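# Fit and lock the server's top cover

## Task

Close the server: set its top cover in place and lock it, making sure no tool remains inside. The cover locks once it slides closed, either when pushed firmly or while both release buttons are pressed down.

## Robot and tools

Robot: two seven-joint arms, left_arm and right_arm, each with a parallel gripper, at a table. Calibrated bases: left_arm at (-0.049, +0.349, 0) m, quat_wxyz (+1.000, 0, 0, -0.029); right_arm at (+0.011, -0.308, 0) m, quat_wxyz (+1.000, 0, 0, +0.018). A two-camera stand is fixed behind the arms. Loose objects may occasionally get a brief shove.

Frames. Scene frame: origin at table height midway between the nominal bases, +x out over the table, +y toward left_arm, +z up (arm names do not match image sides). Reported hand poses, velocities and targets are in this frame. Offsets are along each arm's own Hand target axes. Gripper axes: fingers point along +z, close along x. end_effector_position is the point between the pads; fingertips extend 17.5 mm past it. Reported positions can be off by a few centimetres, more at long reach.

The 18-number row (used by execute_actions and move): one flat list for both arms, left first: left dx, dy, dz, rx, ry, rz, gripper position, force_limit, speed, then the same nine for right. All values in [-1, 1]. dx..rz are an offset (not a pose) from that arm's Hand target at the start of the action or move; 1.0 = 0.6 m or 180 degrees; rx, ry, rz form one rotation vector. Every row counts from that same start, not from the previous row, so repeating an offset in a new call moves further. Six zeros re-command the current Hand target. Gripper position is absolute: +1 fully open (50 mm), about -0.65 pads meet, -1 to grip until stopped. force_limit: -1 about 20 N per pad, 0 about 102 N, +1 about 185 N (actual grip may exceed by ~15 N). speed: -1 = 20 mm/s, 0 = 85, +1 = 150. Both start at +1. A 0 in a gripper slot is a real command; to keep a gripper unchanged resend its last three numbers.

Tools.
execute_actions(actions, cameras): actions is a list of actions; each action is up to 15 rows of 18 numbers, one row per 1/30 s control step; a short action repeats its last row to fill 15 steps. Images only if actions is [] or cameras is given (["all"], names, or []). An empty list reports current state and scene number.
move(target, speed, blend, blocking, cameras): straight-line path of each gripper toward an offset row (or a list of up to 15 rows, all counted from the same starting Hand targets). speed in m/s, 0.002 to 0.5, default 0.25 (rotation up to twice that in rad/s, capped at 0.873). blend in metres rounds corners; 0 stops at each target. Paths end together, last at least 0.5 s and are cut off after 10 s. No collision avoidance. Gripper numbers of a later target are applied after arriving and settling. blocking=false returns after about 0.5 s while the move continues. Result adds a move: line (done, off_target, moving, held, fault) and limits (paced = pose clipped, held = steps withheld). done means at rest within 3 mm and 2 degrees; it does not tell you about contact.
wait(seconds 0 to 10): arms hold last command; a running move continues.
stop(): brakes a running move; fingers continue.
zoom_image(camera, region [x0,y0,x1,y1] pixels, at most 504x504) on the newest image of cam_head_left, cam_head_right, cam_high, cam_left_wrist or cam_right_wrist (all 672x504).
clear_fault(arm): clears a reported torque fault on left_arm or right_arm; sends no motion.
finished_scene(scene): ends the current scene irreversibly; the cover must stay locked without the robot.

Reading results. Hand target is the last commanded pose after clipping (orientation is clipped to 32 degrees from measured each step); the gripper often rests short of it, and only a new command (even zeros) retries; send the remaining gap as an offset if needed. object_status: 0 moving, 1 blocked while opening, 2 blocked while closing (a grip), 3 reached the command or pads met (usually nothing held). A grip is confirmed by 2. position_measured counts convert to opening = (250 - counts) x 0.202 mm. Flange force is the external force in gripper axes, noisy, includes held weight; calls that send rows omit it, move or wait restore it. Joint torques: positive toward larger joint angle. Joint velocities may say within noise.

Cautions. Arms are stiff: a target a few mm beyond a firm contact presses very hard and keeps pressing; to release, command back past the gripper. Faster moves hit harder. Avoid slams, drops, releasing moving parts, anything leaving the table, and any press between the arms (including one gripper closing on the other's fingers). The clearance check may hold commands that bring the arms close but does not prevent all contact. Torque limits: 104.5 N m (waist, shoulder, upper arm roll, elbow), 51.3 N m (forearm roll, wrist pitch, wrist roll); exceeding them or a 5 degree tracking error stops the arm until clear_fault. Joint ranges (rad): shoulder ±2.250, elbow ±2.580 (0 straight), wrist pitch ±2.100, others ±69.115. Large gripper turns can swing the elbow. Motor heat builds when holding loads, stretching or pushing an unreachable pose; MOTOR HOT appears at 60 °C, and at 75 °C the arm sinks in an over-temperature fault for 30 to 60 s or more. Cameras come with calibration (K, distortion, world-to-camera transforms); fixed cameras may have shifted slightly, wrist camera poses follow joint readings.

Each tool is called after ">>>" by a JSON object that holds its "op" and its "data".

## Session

>>> {"op": "execute_actions", "data": {"actions": []}}

Scene clock: 0.00 s.
left_arm: end_effector_position=(+0.5756, +0.1810, +0.2590) position_measured=3 object_status=3 end_effector_quat_wxyz=(+0.220, +0.111, +0.749, +0.615) | right_arm: end_effector_position=(+0.8260, -0.0475, +0.3386) position_measured=3 object_status=3 end_effector_quat_wxyz=(+0.180, +0.031, +0.781, +0.597)
Joint positions: left_arm=[0.985 1.268 -0.897 0.923 -0.578 1.378 3.616] | right_arm=[0.193 1.283 -0.905 0.361 -0.441 1.141 3.225]
Joint velocities: within noise
Joint torques (N m): no reading
Flange force (N): no reading
Hand target: left_arm +0.5756, +0.1810, +0.2590; +0.220, +0.111, +0.749, +0.615 | right_arm +0.8260, -0.0475, +0.3386; +0.180, +0.031, +0.781, +0.597
Tool commands: left_gripper/position=+1.0 left_gripper/force_limit=+1.0 left_gripper/speed=+1.0 right_gripper/position=+1.0 right_gripper/force_limit=+1.0 right_gripper/speed=+1.0
camera_calibration:
cam_left_wrist: T_world_to_cam=[[-0.891026, 0.427391, -0.153002, 0.476649], [-0.0646058, 0.214223, 0.974646, -0.189872], [0.449332, 0.878319, -0.163267, -0.207806], [0, 0, 0, 1]] pos_world=[0.505814, 0.0194796, 0.224058]
cam_right_wrist: T_world_to_cam=[[-0.928251, 0.283205, -0.241133, 0.86138], [-0.164415, 0.269103, 0.948974, -0.123694], [0.333644, 0.920532, -0.203232, 0.00335723], [0, 0, 0, 1]] pos_world=[0.77812, -0.213751, 0.325772]

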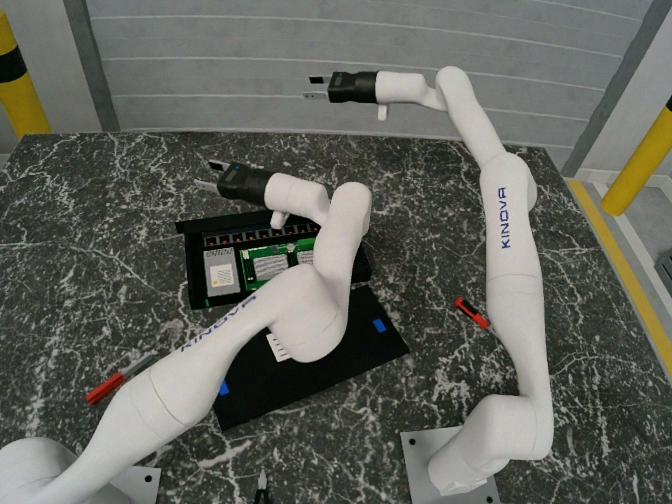

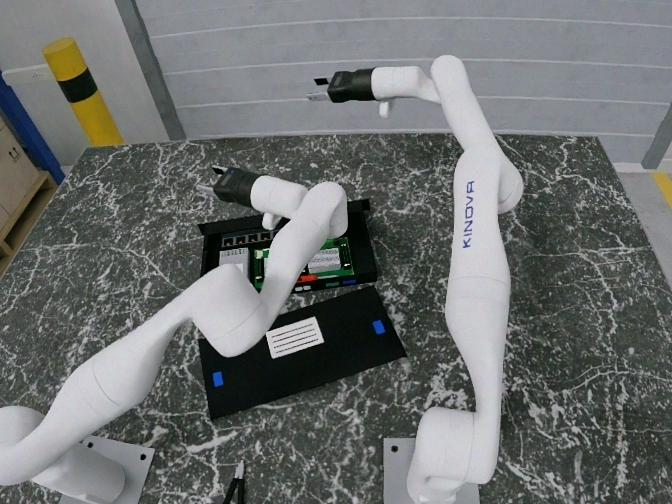

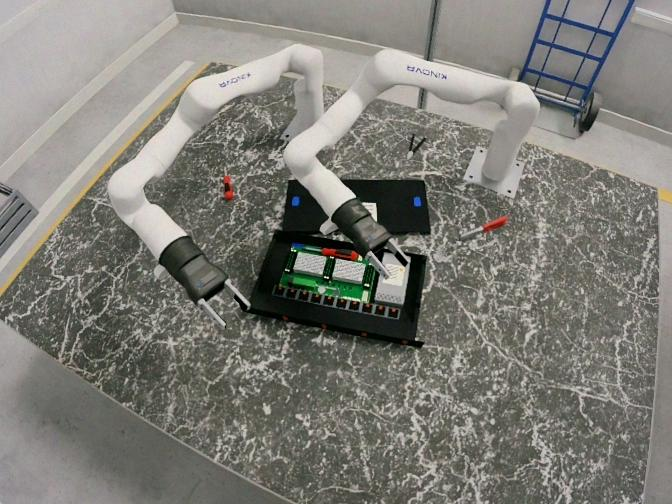

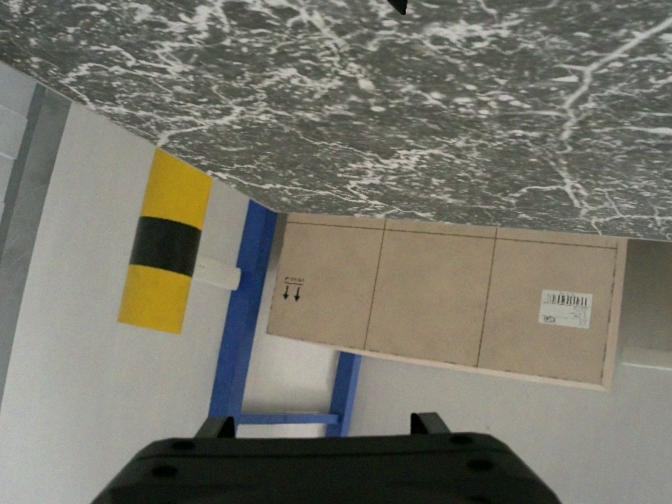

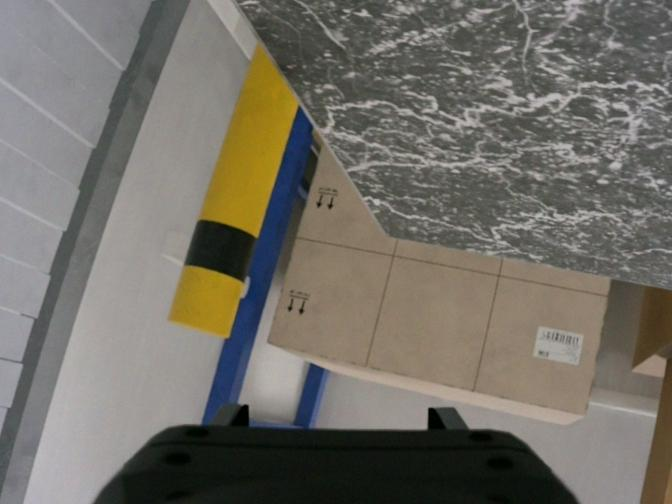

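>>> {"op": "zoom_image", "data": {"camera": "cam_high", "region": [235, 170, 445, 360]}}

>>> {"op": "zoom_image", "data": {"camera": "cam_head_right", "region": [190, 190, 420, 430]}}

>>> {"op": "zoom_image", "data": {"camera": "cam_head_left", "region": [170, 200, 420, 440]}}

Scaled by 2.400 from the camera's 672x504 image, which has a finer 960x720 frame.

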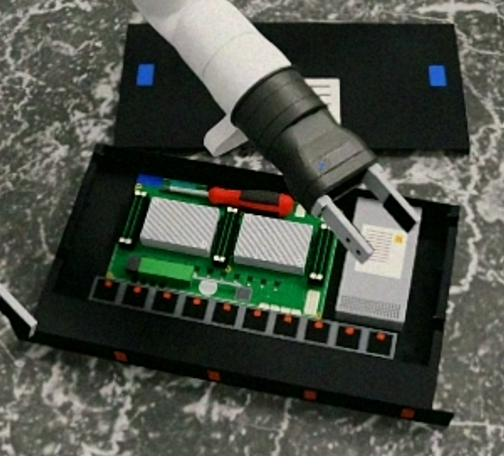

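Scaled by 2.100 from the camera's 672x504 image, which has a finer 960x720 frame.

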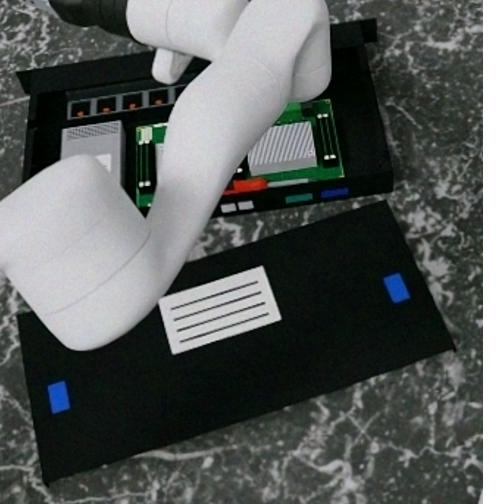

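Scaled by 2.016 from the camera's 672x504 image, which has a finer 960x720 frame.

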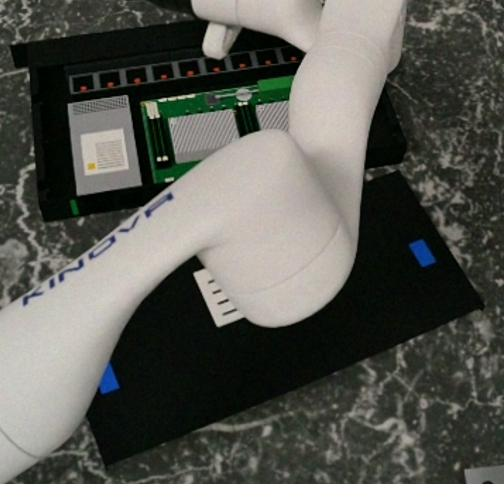

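>>> {"op": "move", "data": {"target": [0.054,-0.2092,-0.33,0.2497,-0.5312,0.6604,0.2,0,1,0.3203,-0.149,-0.3212,0.2217,-0.5413,0.7263,0.2,0,1], "speed": 0.35, "cameras": ["all"]}}

Scene clock: 40.20 s.
left_arm: end_effector_position=(+0.4682, -0.0052, +0.1601) position_measured=123 object_status=3 end_effector_quat_wxyz=(+0.000, +0.995, +0.096, +0.000) | right_arm: end_effector_position=(+0.6001, -0.1998, +0.2503) position_measured=123 object_status=3 end_effector_quat_wxyz=(+0.000, +0.995, +0.096, -0.001)
Joint positions: left_arm=[0.333 0.894 0.438 0.935 -0.343 1.374 0.938] | right_arm=[-0.498 0.85 0.867 0.891 -0.61 1.608 0.293]
Joint torques (N m): left_arm=[1.82 -24.6 4.2 -8.59 0.1 0.19 0.25] | right_arm=[0.76 -21.98 4.47 -7.07 0.18 -0.13 -0.09]
Flange force (N): left_arm=[0.9 -3.9 -0.3] | right_arm=[-0.1 -1.3 -2.7]
Hand target: left_arm +0.4682, -0.0052, +0.1601; +0.000, +0.995, +0.096, +0.000 | right_arm +0.6001, -0.1998, +0.2503; +0.000, +0.995, +0.096, -0.001
Off the commanded pose: left_arm 0.000 m, 0 deg | right_arm 0.000 m, 0 deg.
move: done
camera_calibration:
cam_left_wrist: T_world_to_cam=[[0.987942, 0.153787, 0.0178991, -0.46306], [0.154037, -0.987972, -0.0135703, -0.0110142], [0.0155968, 0.0161638, -0.999748, 0.320391], [0, 0, 0, 1]] pos_world=[0.454176, 0.0551521, 0.328449]
cam_right_wrist: T_world_to_cam=[[0.98271, 0.184057, -0.0201236, -0.548373], [0.184363, -0.98275, 0.0145815, -0.261584], [-0.0170926, -0.0180394, -0.999691, 0.423378], [0, 0, 0, 1]] pos_world=[0.594355, -0.148503, 0.416026]

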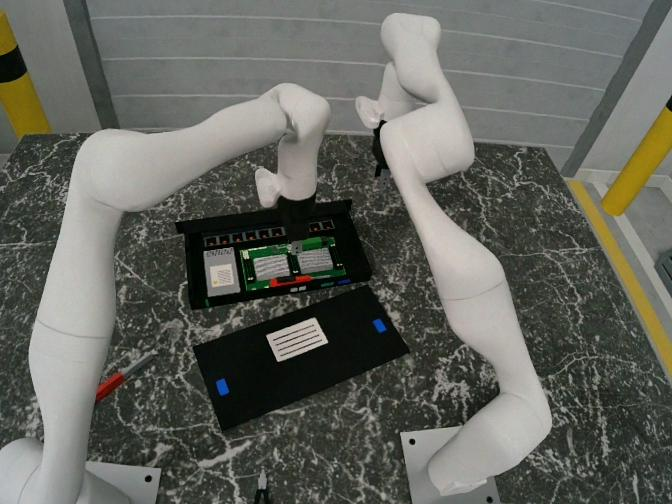

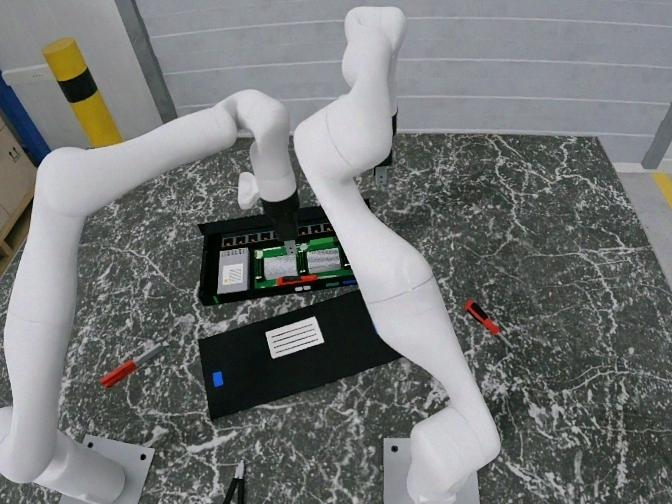

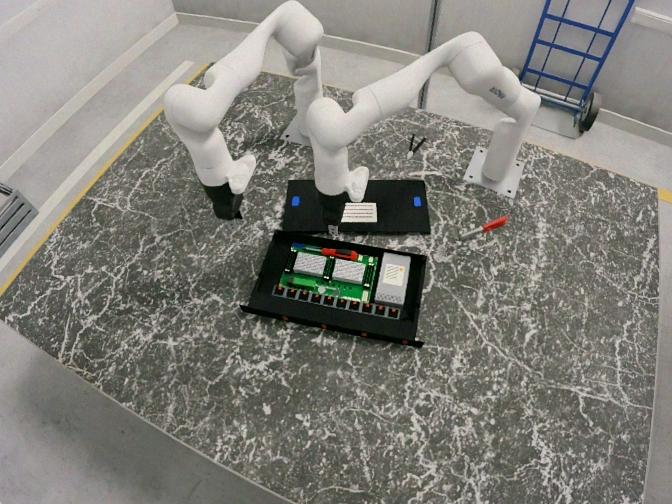

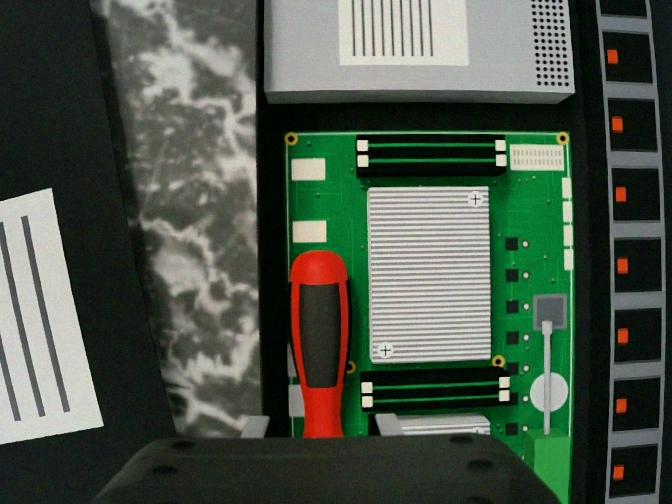

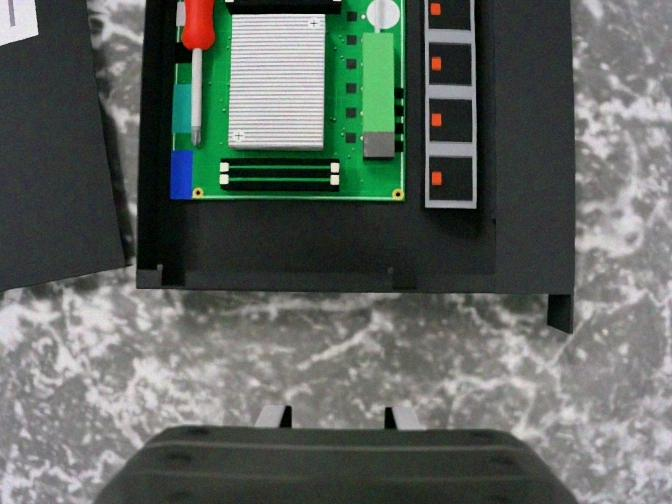

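>>> {"op": "zoom_image", "data": {"camera": "cam_right_wrist", "region": [310, 0, 450, 220]}}

>>> {"op": "move", "data": {"target": [[-0.0018,0.03,0.16,0,0,0,0.076,-0.5,0,0,0,0,0,0,0,0.2,0,1],[-0.0018,0.03,0.2135,0,0,0,0.076,-0.5,0,0,0,0,0,0,0,0.2,0,1]], "speed": [0.15,0.06], "cameras": ["cam_left_wrist"]}}

Scaled by 2.291.

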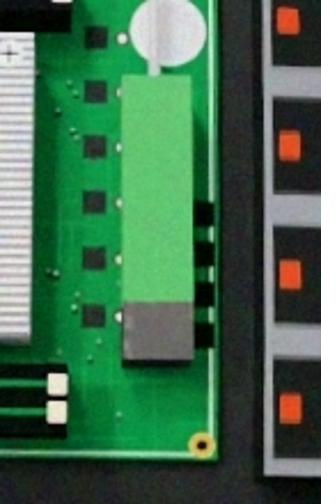

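Scene clock: 61.47 s.
left_arm: end_effector_position=(+0.4704, -0.0231, +0.0320) position_measured=141 object_status=3 end_effector_quat_wxyz=(+0.000, +0.995, +0.096, +0.000) | right_arm: end_effector_position=(+0.6001, -0.1998, +0.2503) position_measured=123 object_status=3 end_effector_quat_wxyz=(+0.000, +0.995, +0.096, -0.001)
Joint positions: left_arm=[0.361 1.051 0.4 1.03 -0.383 1.127 0.99] | right_arm=[-0.498 0.85 0.867 0.891 -0.61 1.608 0.293]
Joint torques (N m): left_arm=[1.77 -25.72 4.46 -7.7 0.13 0.18 0.3] | right_arm=[0.76 -21.96 4.54 -7.15 0.16 -0.12 -0.05]
Flange force (N): left_arm=[1.4 -3.2 -0.7] | right_arm=[-0.6 -1.3 -2.5]
Hand target: left_arm +0.4705, -0.0231, +0.0320; +0.000, +0.995, +0.096, +0.000 | right_arm +0.6001, -0.1998, +0.2503; +0.000, +0.995, +0.096, -0.001
Off the commanded pose: left_arm 0.000 m, 0 deg | right_arm 0.000 m, 0 deg.
move: done
camera_calibration:
cam_left_wrist: T_world_to_cam=[[0.987928, 0.153883, 0.0178162, -0.460267], [0.154134, -0.987955, -0.0136823, -0.0308142], [0.0154962, 0.0162632, -0.999748, 0.19262], [0, 0, 0, 1]] pos_world=[0.456476, 0.0372517, 0.20035]
Images, in order (width x height): cam_left_wrist 672x504.

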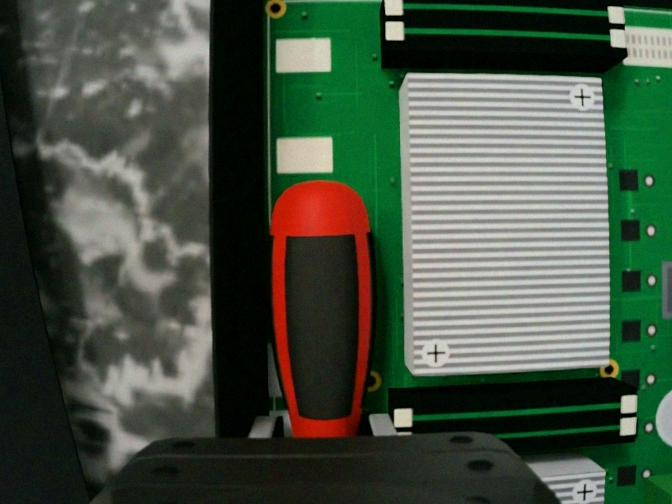

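>>> {"op": "move", "data": {"target": [[0,0,0,0,0,0,-1,-0.5,-0.5,0,0,0,0,0,0,0.2,-0.5,-0.5],[0,0,-0.2,0,0,0,-1,-0.5,-0.5,0,0,0,0,0,0,0.2,-0.5,-0.5],[0.32,-0.6902,-0.2,0,0,0,-1,-0.5,-0.5,0.0337,-0.2617,0.15,0,0,0,0.2,-0.5,-0.5],[0.32,-0.6902,0.0083,0,0,0,-1,-0.5,-0.5,0.0337,-0.2617,0.15,0,0,0,0.2,-0.5,-0.5],[0.32,-0.6902,0.0083,0,0,0,0.3,-0.5,-0.5,0.0337,-0.2617,0.15,0,0,0,0.2,-0.5,-0.5],[0.32,-0.6902,-0.18,0,0,0,0.3,-0.5,-0.5,0.0337,-0.2617,0.15,0,0,0,0.2,-0.5,-0.5]], "speed": [0.1,0.15,0.35,0.15,0.1,0.3], "cameras": ["cam_left_wrist","cam_right_wrist","cam_high"]}}

>>> {"op": "zoom_image", "data": {"camera": "cam_right_wrist", "region": [240, 240, 480, 440]}}

Scene clock: 75.63 s.
left_arm: end_effector_position=(+0.5797, +0.4201, +0.1399) position_measured=107 object_status=3 end_effector_quat_wxyz=(+0.000, +0.995, +0.096, +0.000) | right_arm: end_effector_position=(+0.5899, -0.0418, +0.1604) position_measured=123 object_status=3 end_effector_quat_wxyz=(+0.000, +0.995, +0.096, -0.001)
Joint positions: left_arm=[-0.376 0.924 0.431 0.938 -0.349 1.341 0.227] | right_arm=[-0.715 1 0.835 0.88 -0.677 1.48 0.053]
Joint torques (N m): left_arm=[1.82 -24.9 4.15 -8.49 0.1 0.16 0.3] | right_arm=[0.8 -24.04 4.88 -6.66 0.12 -0.09 -0.1]
Flange force (N): left_arm=[-1.7 -3.6 -0.5] | right_arm=[-0.1 -1.3 -2.5]
Hand target: left_arm +0.5797, +0.4201, +0.1399; +0.000, +0.995, +0.096, +0.000 | right_arm +0.5899, -0.0418, +0.1604; +0.000, +0.995, +0.096, -0.001
Off the commanded pose: left_arm 0.000 m, 0 deg | right_arm 0.000 m, 0 deg.
move: done
camera_calibration:
cam_left_wrist: T_world_to_cam=[[0.987927, 0.153882, 0.0178996, -0.638312], [0.154132, -0.987957, -0.0135681, 0.391758], [0.0155961, 0.0161632, -0.999748, 0.291582], [0, 0, 0, 1]] pos_world=[0.565675, 0.480552, 0.308249]
cam_right_wrist: T_world_to_cam=[[0.982692, 0.184153, -0.0201246, -0.569232], [0.184459, -0.982732, 0.0145809, -0.103173], [-0.0170919, -0.0180407, -0.999691, 0.336081], [0, 0, 0, 1]] pos_world=[0.584155, 0.00949775, 0.326026]
Images, in order (width x height): cam_high 672x504, cam_left_wrist 672x504, cam_right_wrist 672x504.

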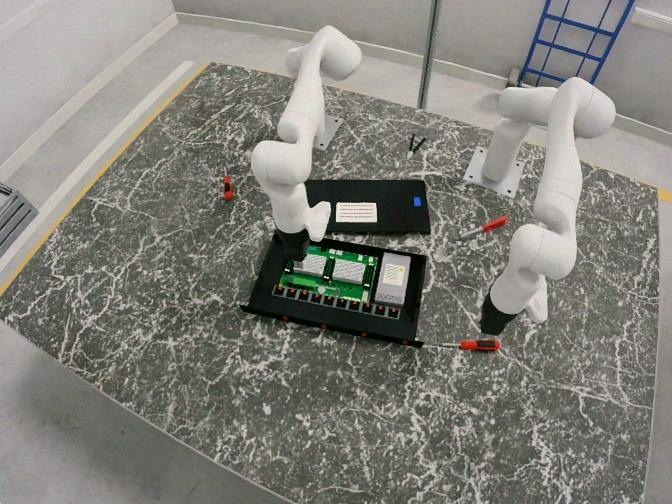

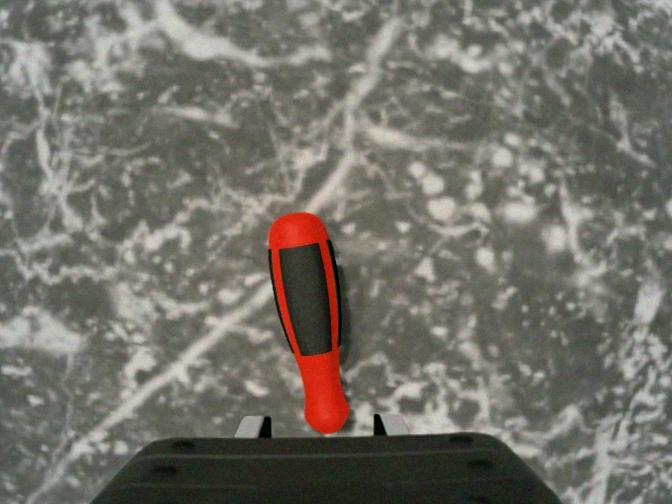

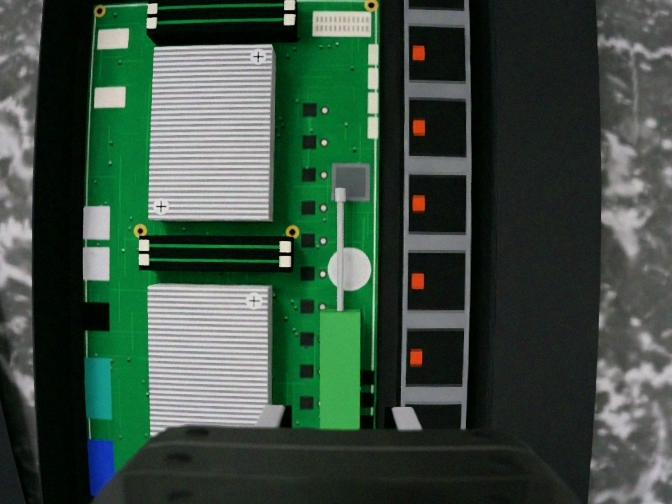

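Scaled by 2.100.

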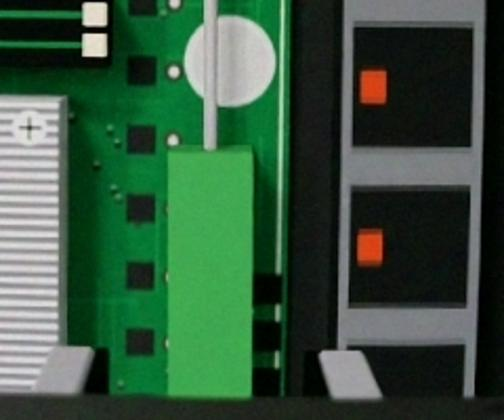

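>>> {"op": "move", "data": {"target": [[0,0,0,0,0,0,0.3,-0.5,-0.5,-0.0008,-0.0145,0,0,0,0,0.2,-0.5,-0.5],[0,0,0,0,0,0,0.3,-0.5,-0.5,-0.0008,-0.0145,0.214,0,0,0,0.2,-0.5,-0.5],[0,0,0,0,0,0,0.3,-0.5,-0.5,-0.0008,-0.0145,0.214,0,0,0,-1,-0.5,-0.5],[0,0,0,0,0,0,0.3,-0.5,-0.5,-0.0008,-0.0145,0,0,0,0,-1,-0.5,-0.5]], "speed": [0.1,0.08,0.1,0.15]}}

>>> {"op": "move", "data": {"target": [[-0.7098,0.1865,0,0,0,0.44,-0.65,-1,-0.5,-0.0902,0.571,0,0,0,0,-1,-0.5,-0.5],[-0.7098,0.1865,0,0,0,0.44,-0.65,-1,-0.5,-0.0902,0.571,0.224,0,0,0,-1,-0.5,-0.5],[-0.7098,0.1865,0,0,0,0.44,-0.65,-1,-0.5,-0.0902,0.571,0.224,0,0,0,0.3,-0.5,-0.5],[-0.7098,0.1865,0,0,0,0.44,-0.65,-1,-0.5,-0.0902,0.571,0.02,0,0,0,0.3,-0.5,-0.5]], "speed": [0.35,0.15,0.1,0.25], "cameras": ["all"]}}

Scene clock: 93.53 s.
left_arm: end_effector_position=(+0.5797, +0.4201, +0.1399) position_measured=107 object_status=3 end_effector_quat_wxyz=(+0.000, +0.995, +0.096, +0.000) | right_arm: end_effector_position=(+0.5878, -0.0334, +0.1604) position_measured=164 object_status=2 end_effector_quat_wxyz=(+0.000, +0.995, +0.096, +0.000)
Joint positions: left_arm=[-0.376 0.924 0.431 0.938 -0.349 1.341 0.227] | right_arm=[-0.725 1.004 0.835 0.87 -0.679 1.485 0.036]
Joint torques (N m): left_arm=[1.79 -25.01 4.2 -8.5 0.08 0.15 0.27] | right_arm=[0.7 -24.39 4.83 -6.85 0.14 -0.13 -0.07]
Flange force (N): left_arm=[-1.4 -3.5 -0.4] | right_arm=[-0.2 -1.1 -2.1]
Hand target: left_arm +0.5797, +0.4201, +0.1399; +0.000, +0.995, +0.096, +0.000 | right_arm +0.5878, -0.0334, +0.1604; +0.000, +0.995, +0.096, -0.001
Off the commanded pose: left_arm 0.000 m, 0 deg | right_arm 0.000 m, 0 deg.
move: done

Scene clock: 98.40 s.
left_arm: end_effector_position=(+0.1831, +0.2287, +0.1401) position_measured=249 object_status=3 end_effector_quat_wxyz=(+0.000, +0.828, -0.560, +0.000) | right_arm: end_effector_position=(+0.5999, -0.3800, +0.1483) position_measured=107 object_status=3 end_effector_quat_wxyz=(+0.000, +0.995, +0.096, +0.000)
Joint positions: left_arm=[-0.535 0.174 0.991 2.307 -0.213 0.751 -0.526] | right_arm=[-0.242 0.904 0.822 1.146 -0.633 1.337 0.671]
Joint torques (N m): left_arm=[1.88 -6.01 2.37 -6.11 0.12 0.12 0.27] | right_arm=[0.71 -21.75 5.34 -6.69 0.16 -0.16 -0.09]
Flange force (N): left_arm=[-8.9 -3.3 -5.6] | right_arm=[0.7 -1.0 -2.9]
Hand target: left_arm +0.1831, +0.2287, +0.1401; +0.000, +0.828, -0.560, +0.000 | right_arm +0.5999, -0.3800, +0.1483; +0.000, +0.995, +0.096, -0.001
Off the commanded pose: left_arm 0.000 m, 0 deg | right_arm 0.000 m, 0 deg.
move: done
camera_calibration:
cam_left_wrist: T_world_to_cam=[[0.336281, -0.941579, 0.0185404, 0.152724], [-0.94158, -0.336538, -0.013015, 0.315343], [0.0184942, -0.0130806, -0.999743, 0.307251], [0, 0, 0, 1]] pos_world=[0.23988, 0.253945, 0.308444]
cam_right_wrist: T_world_to_cam=[[0.982711, 0.18406, -0.0200069, -0.517117], [0.184362, -0.982751, 0.0145017, -0.437028], [-0.0169926, -0.0179395, -0.999695, 0.318132], [0, 0, 0, 1]] pos_world=[0.594155, -0.328603, 0.314026]

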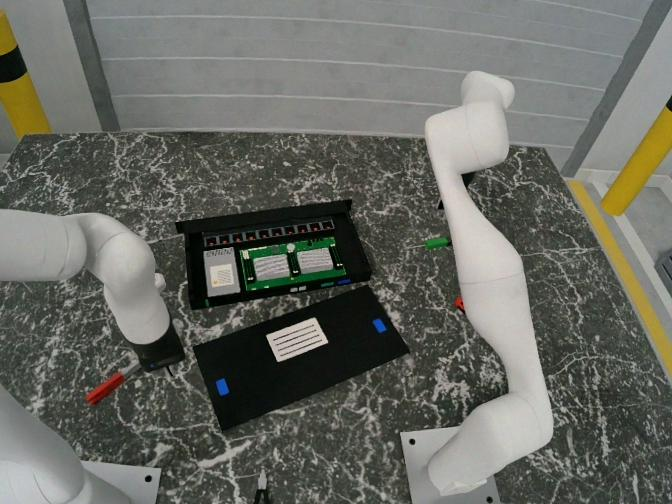

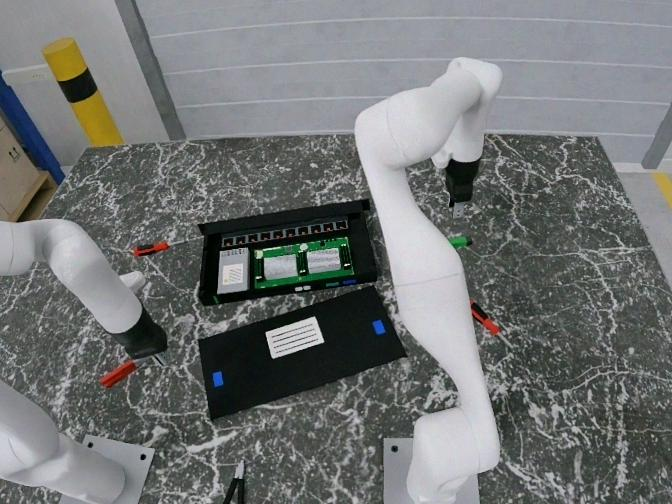

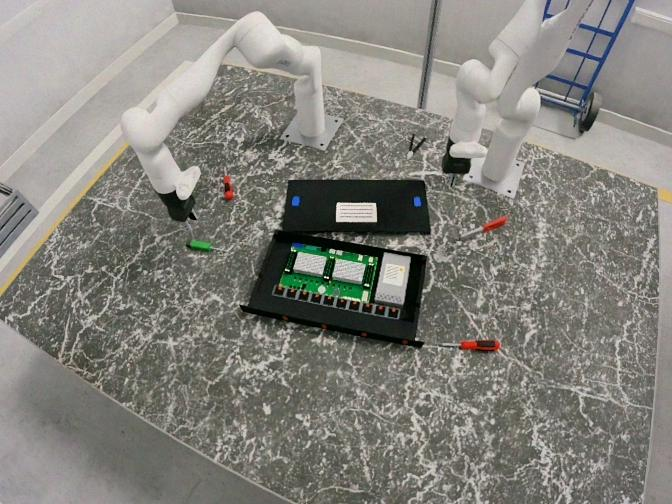

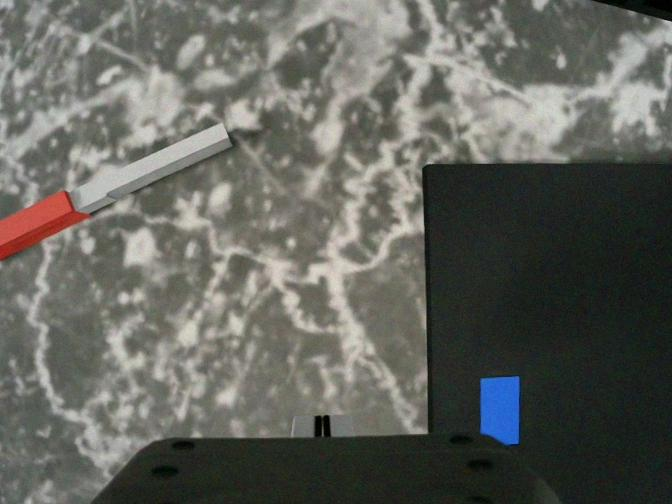

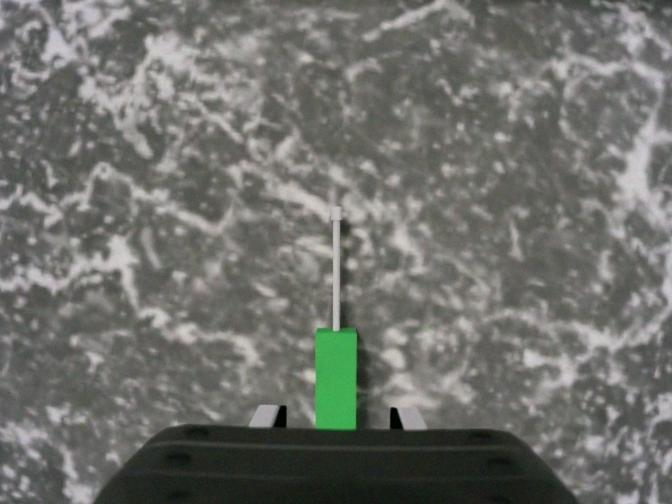

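>>> {"op": "move", "data": {"target": [0.03,-0.0208,0.1985,0,0,0,-0.65,-1,-0.5,-0.3142,-0.2173,0.0138,0,0,0.4394,-0.65,-1,-0.5], "speed": 0.3, "cameras": ["cam_left_wrist","cam_right_wrist"]}}

Scene clock: 115.63 s.
left_arm: end_effector_position=(+0.2013, +0.2166, +0.0210) position_measured=249 object_status=3 end_effector_quat_wxyz=(+0.000, +0.828, -0.560, +0.000) | right_arm: end_effector_position=(+0.3900, -0.2879, +0.1402) position_measured=249 object_status=3 end_effector_quat_wxyz=(+0.000, +0.828, -0.560, -0.001)
Joint positions: left_arm=[-0.025 0.549 0.493 2.393 -0.79 0.354 0.03] | right_arm=[-0.908 0.714 1.322 1.973 -0.787 1.111 -0.466]
Joint torques (N m): left_arm=[1.85 -11.96 3.06 -1.98 0.13 0.16 0.3] | right_arm=[0.83 -11.42 5.77 -5.33 0.17 -0.21 -0.1]
Flange force (N): left_arm=[-4.8 -5.9 -1.9] | right_arm=[-2.0 0.1 -3.7]
Hand target: left_arm +0.2013, +0.2166, +0.0210; +0.000, +0.828, -0.560, +0.000 | right_arm +0.3900, -0.2879, +0.1402; +0.000, +0.828, -0.560, -0.001
Off the commanded pose: left_arm 0.000 m, 0 deg | right_arm 0.000 m, 0 deg.
move: done
camera_calibration:
cam_left_wrist: T_world_to_cam=[[0.336191, -0.941611, 0.0185735, 0.137443], [-0.94161, -0.336449, -0.0131114, 0.326862], [0.0185948, -0.0130811, -0.999742, 0.187661], [0, 0, 0, 1]] pos_world=[0.25808, 0.241845, 0.189345]
cam_right_wrist: T_world_to_cam=[[0.36659, -0.930171, -0.0198433, -0.408443], [-0.930126, -0.366907, 0.0156822, 0.304078], [-0.0218677, 0.0127078, -0.99968, 0.318807], [0, 0, 0, 1]] pos_world=[0.439533, -0.272405, 0.305832]
Images, in order (width x height): cam_left_wrist 672x504, cam_right_wrist 672x504.

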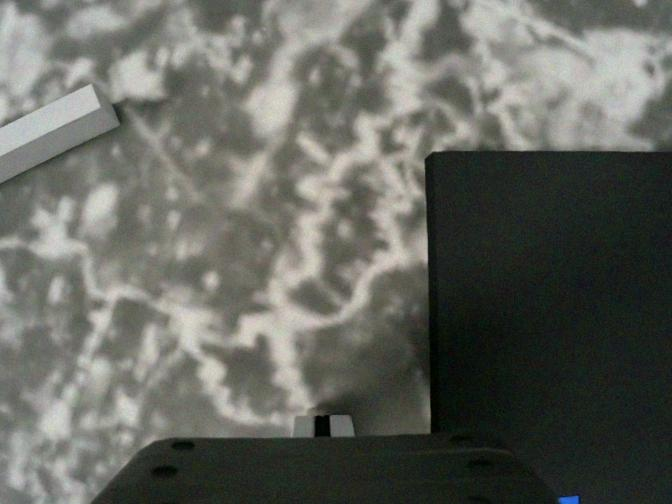

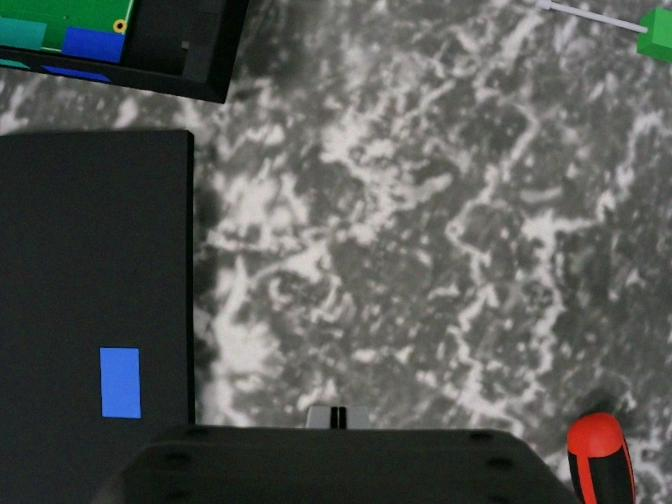

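>>> {"op": "move", "data": {"target": [0.0342,0.0033,0,0,0,0,-0.65,-1,-0.5,-0.0667,-0.0192,0.1987,0,0,-0.0022,-0.65,-1,-0.5], "speed": 0.1, "cameras": ["cam_left_wrist","cam_right_wrist"]}}

Scene clock: 127.97 s.
left_arm: end_effector_position=(+0.2071, +0.1969, +0.0210) position_measured=249 object_status=3 end_effector_quat_wxyz=(+0.000, +0.828, -0.560, +0.000) | right_arm: end_effector_position=(+0.3856, -0.2464, +0.0210) position_measured=249 object_status=3 end_effector_quat_wxyz=(+0.000, +0.830, -0.557, -0.001)
Joint positions: left_arm=[0.018 0.568 0.51 2.347 -0.764 0.388 0.052] | right_arm=[-0.863 0.903 1.06 2.097 -1.106 0.873 -0.337]
Joint torques (N m): left_arm=[1.85 -12.44 3.3 -2.23 0.12 0.11 0.29] | right_arm=[0.77 -13.76 5.93 -2.6 0.18 -0.16 -0.09]
Flange force (N): left_arm=[-4.2 -5.8 -1.6] | right_arm=[-1.8 -0.5 -3.1]
Hand target: left_arm +0.2071, +0.1969, +0.0210; +0.000, +0.828, -0.560, +0.000 | right_arm +0.3856, -0.2464, +0.0210; +0.000, +0.830, -0.557, -0.001
Off the commanded pose: left_arm 0.000 m, 0 deg | right_arm 0.000 m, 0 deg.
move: done
camera_calibration:
cam_left_wrist: T_world_to_cam=[[0.336279, -0.94158, 0.0185404, 0.116826], [-0.941581, -0.336536, -0.013015, 0.325655], [0.0184942, -0.0130806, -0.999743, 0.18732], [0, 0, 0, 1]] pos_world=[0.26388, 0.222045, 0.189344]
cam_right_wrist: T_world_to_cam=[[0.373161, -0.927555, -0.0198105, -0.37257], [-0.927502, -0.37348, 0.0159013, 0.314432], [-0.0221482, 0.0124406, -0.999677, 0.199078], [0, 0, 0, 1]] pos_world=[0.435074, -0.230622, 0.186633]
Images, in order (width x height): cam_left_wrist 672x504, cam_right_wrist 672x504.

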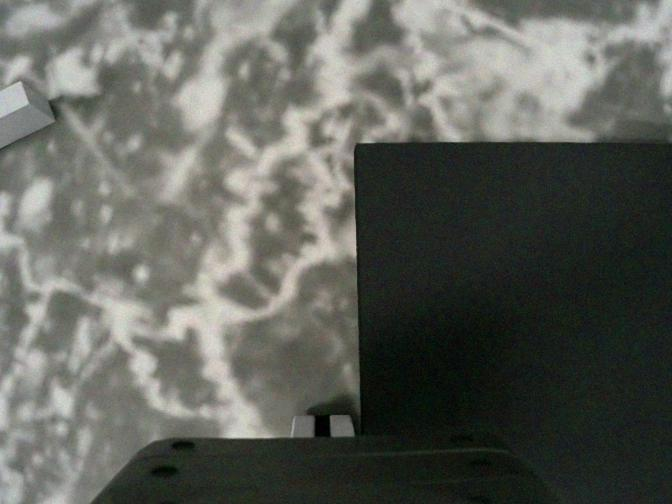

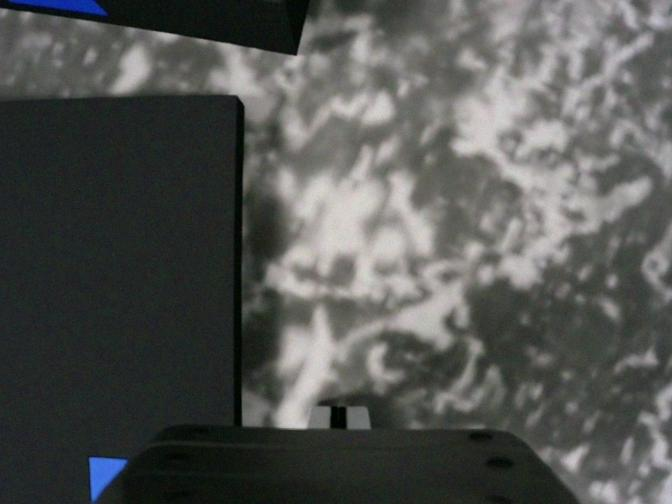

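>>> {"op": "move", "data": {"target": [0.0017,0,0,0,0,0,-0.65,-1,-0.5,-0.0305,0,0,0,0,0,-0.65,-1,-0.5], "speed": 0.05}}

>>> {"op": "move", "data": {"target": [0.0017,0,0,0,0,0,-0.65,-1,-0.5,-0.0017,0,0,0,0,0,-0.65,-1,-0.5], "speed": 0.02}}

>>> {"op": "move", "data": {"target": [0.0017,0,0,0,0,0,-0.65,-1,-0.5,-0.0017,0,0,0,0,0,-0.65,-1,-0.5], "speed": 0.02, "cameras": ["cam_left_wrist","cam_right_wrist"]}}

Scene clock: 132.93 s.
left_arm: end_effector_position=(+0.2075, +0.1959, +0.0210) position_measured=249 object_status=3 end_effector_quat_wxyz=(+0.000, +0.828, -0.560, +0.000) | right_arm: end_effector_position=(+0.3787, -0.2295, +0.0210) position_measured=249 object_status=3 end_effector_quat_wxyz=(+0.000, +0.830, -0.557, +0.000)
Joint positions: left_arm=[0.02 0.569 0.511 2.345 -0.763 0.39 0.053] | right_arm=[-0.915 0.9 1.063 2.109 -1.111 0.87 -0.375]
Joint torques (N m): left_arm=[1.82 -12.5 3.28 -2.25 0.12 0.17 0.31] | right_arm=[0.77 -13.64 6 -2.55 0.15 -0.19 -0.06]
Flange force (N): left_arm=[-4.2 -5.8 -1.4] | right_arm=[-1.9 -0.6 -3.0]
Hand target: left_arm +0.2075, +0.1959, +0.0210; +0.000, +0.828, -0.560, +0.000 | right_arm +0.3787, -0.2295, +0.0210; +0.000, +0.830, -0.557, -0.001
Off the commanded pose: left_arm 0.000 m, 0 deg | right_arm 0.000 m, 0 deg.
move: done

Scene clock: 133.63 s.
left_arm: end_effector_position=(+0.2079, +0.1950, +0.0210) position_measured=249 object_status=3 end_effector_quat_wxyz=(+0.000, +0.828, -0.560, +0.000) | right_arm: end_effector_position=(+0.3783, -0.2286, +0.0210) position_measured=249 object_status=3 end_effector_quat_wxyz=(+0.000, +0.830, -0.557, -0.001)
Joint positions: left_arm=[0.022 0.57 0.511 2.342 -0.761 0.392 0.053] | right_arm=[-0.918 0.9 1.063 2.109 -1.111 0.87 -0.377]
Joint torques (N m): left_arm=[1.85 -12.5 3.29 -2.25 0.13 0.13 0.29] | right_arm=[0.78 -13.63 5.98 -2.56 0.18 -0.19 -0.05]
Flange force (N): left_arm=[-4.1 -5.9 -1.7] | right_arm=[-2.0 -0.5 -3.0]
Hand target: left_arm +0.2079, +0.1950, +0.0210; +0.000, +0.828, -0.560, +0.000 | right_arm +0.3783, -0.2286, +0.0210; +0.000, +0.830, -0.557, -0.001
Off the commanded pose: left_arm 0.000 m, 0 deg | right_arm 0.000 m, 0 deg.
move: done

Scene clock: 134.33 s.
left_arm: end_effector_position=(+0.2082, +0.1940, +0.0210) position_measured=249 object_status=3 end_effector_quat_wxyz=(+0.000, +0.828, -0.560, +0.000) | right_arm: end_effector_position=(+0.3780, -0.2277, +0.0210) position_measured=249 object_status=3 end_effector_quat_wxyz=(+0.000, +0.830, -0.557, +0.000)
Joint positions: left_arm=[0.024 0.571 0.512 2.34 -0.76 0.394 0.054] | right_arm=[-0.921 0.9 1.063 2.11 -1.112 0.87 -0.379]
Joint torques (N m): left_arm=[3.01 -12.58 5.13 -4.9 0.08 -1.86 0.23] | right_arm=[-1.71 -15.4 3.66 -2.67 -0.62 1.8 -0.18]
Flange force (N): left_arm=[-10.5 -5.5 -2.8] | right_arm=[5.0 -0.2 -0.8]
Hand target: left_arm +0.2083, +0.1940, +0.0210; +0.000, +0.828, -0.560, +0.000 | right_arm +0.3779, -0.2276, +0.0210; +0.000, +0.830, -0.557, -0.001
Off the commanded pose: left_arm 0.000 m, 0 deg | right_arm 0.000 m, 0 deg.
move: done
camera_calibration:
cam_left_wrist: T_world_to_cam=[[0.336282, -0.941581, 0.0184462, 0.113836], [-0.94158, -0.336538, -0.0130486, 0.325755], [0.0184942, -0.0129806, -0.999745, 0.187242], [0, 0, 0, 1]] pos_world=[0.26498, 0.219245, 0.189345]
cam_right_wrist: T_world_to_cam=[[0.373043, -0.927605, -0.019679, -0.352242], [-0.927552, -0.373357, 0.0158466, 0.314368], [-0.0220467, 0.0123418, -0.999681, 0.19861], [0, 0, 0, 1]] pos_world=[0.427373, -0.211822, 0.186633]
Images, in order (width x height): cam_left_wrist 672x504, cam_right_wrist 672x504.

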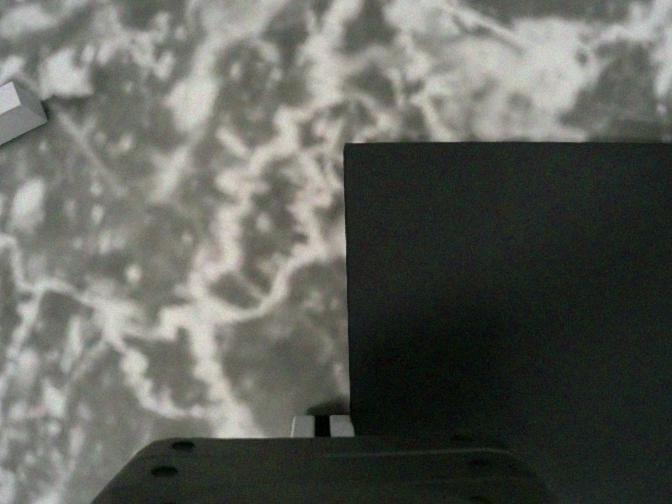

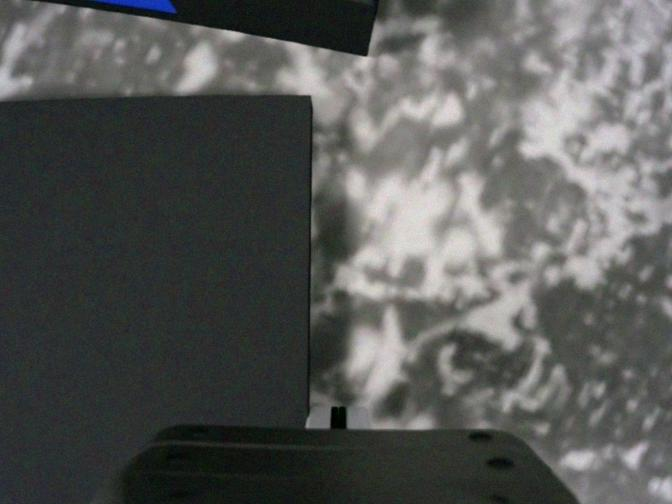

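>>> {"op": "move", "data": {"target": [[0.0028,0,0,0,0,0,-0.65,-1,-0.5,-0.0028,0,0,0,0,0,-0.65,-1,-0.5],[0.0028,0,-0.0167,0,0,0,-0.65,-1,-0.5,-0.0028,0,-0.0167,0,0,0,-0.65,-1,-0.5]], "speed": 0.02, "cameras": ["cam_high","cam_left_wrist","cam_right_wrist"]}}

Scene clock: 155.77 s.
left_arm: end_effector_position=(+0.2089, +0.1925, +0.0310) position_measured=249 object_status=3 end_effector_quat_wxyz=(+0.000, +0.828, -0.560, +0.000) | right_arm: end_effector_position=(+0.3773, -0.2261, +0.0311) position_measured=249 object_status=3 end_effector_quat_wxyz=(+0.000, +0.830, -0.557, -0.001)
Joint positions: left_arm=[-0.009 0.549 0.561 2.329 -0.72 0.434 0.023] | right_arm=[-0.939 0.883 1.088 2.105 -1.081 0.888 -0.405]
Joint torques (N m): left_arm=[7.88 -15.62 12.94 -16.09 -0.01 -9.66 -0.04] | right_arm=[-9.61 -18.81 -5.03 -2.49 -3.47 8.33 -0.4]
Flange force (N): left_arm=[-33.9 -6.8 2.9] | right_arm=[26.6 1.1 -1.6]
Hand target: left_arm +0.2089, +0.1924, +0.0311; +0.000, +0.828, -0.560, +0.000 | right_arm +0.3773, -0.2261, +0.0311; +0.000, +0.830, -0.557, -0.001
Off the commanded pose: left_arm 0.000 m, 0 deg | right_arm 0.000 m, 0 deg.
move: done
camera_calibration:
cam_left_wrist: T_world_to_cam=[[0.336191, -0.941611, 0.0185735, 0.111915], [-0.94161, -0.336449, -0.0131114, 0.326007], [0.0185948, -0.0130811, -0.999742, 0.1972], [0, 0, 0, 1]] pos_world=[0.26568, 0.217645, 0.199345]
cam_right_wrist: T_world_to_cam=[[0.373161, -0.927555, -0.0198105, -0.350315], [-0.927502, -0.37348, 0.0159013, 0.314101], [-0.0221482, 0.0124406, -0.999677, 0.208635], [0, 0, 0, 1]] pos_world=[0.426674, -0.210222, 0.196633]
Images, in order (width x height): cam_high 672x504, cam_left_wrist 672x504, cam_right_wrist 672x504.

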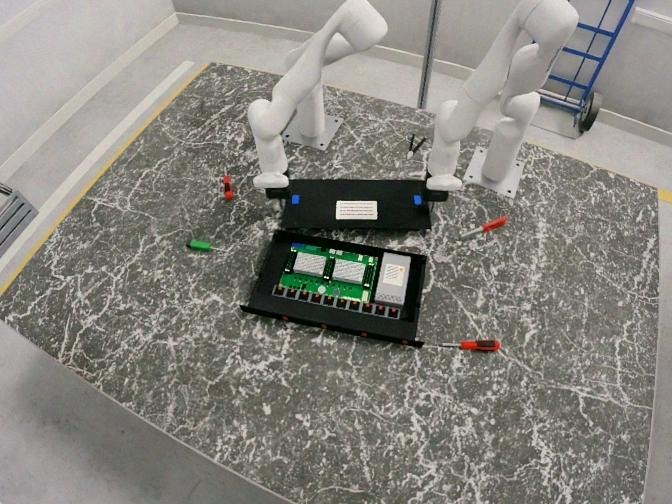

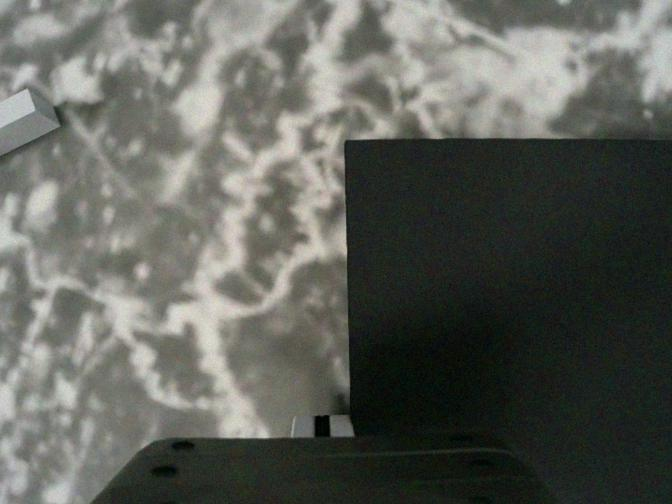

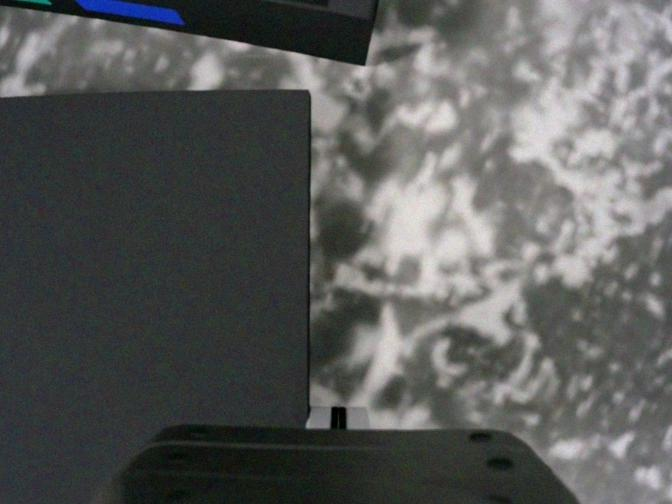

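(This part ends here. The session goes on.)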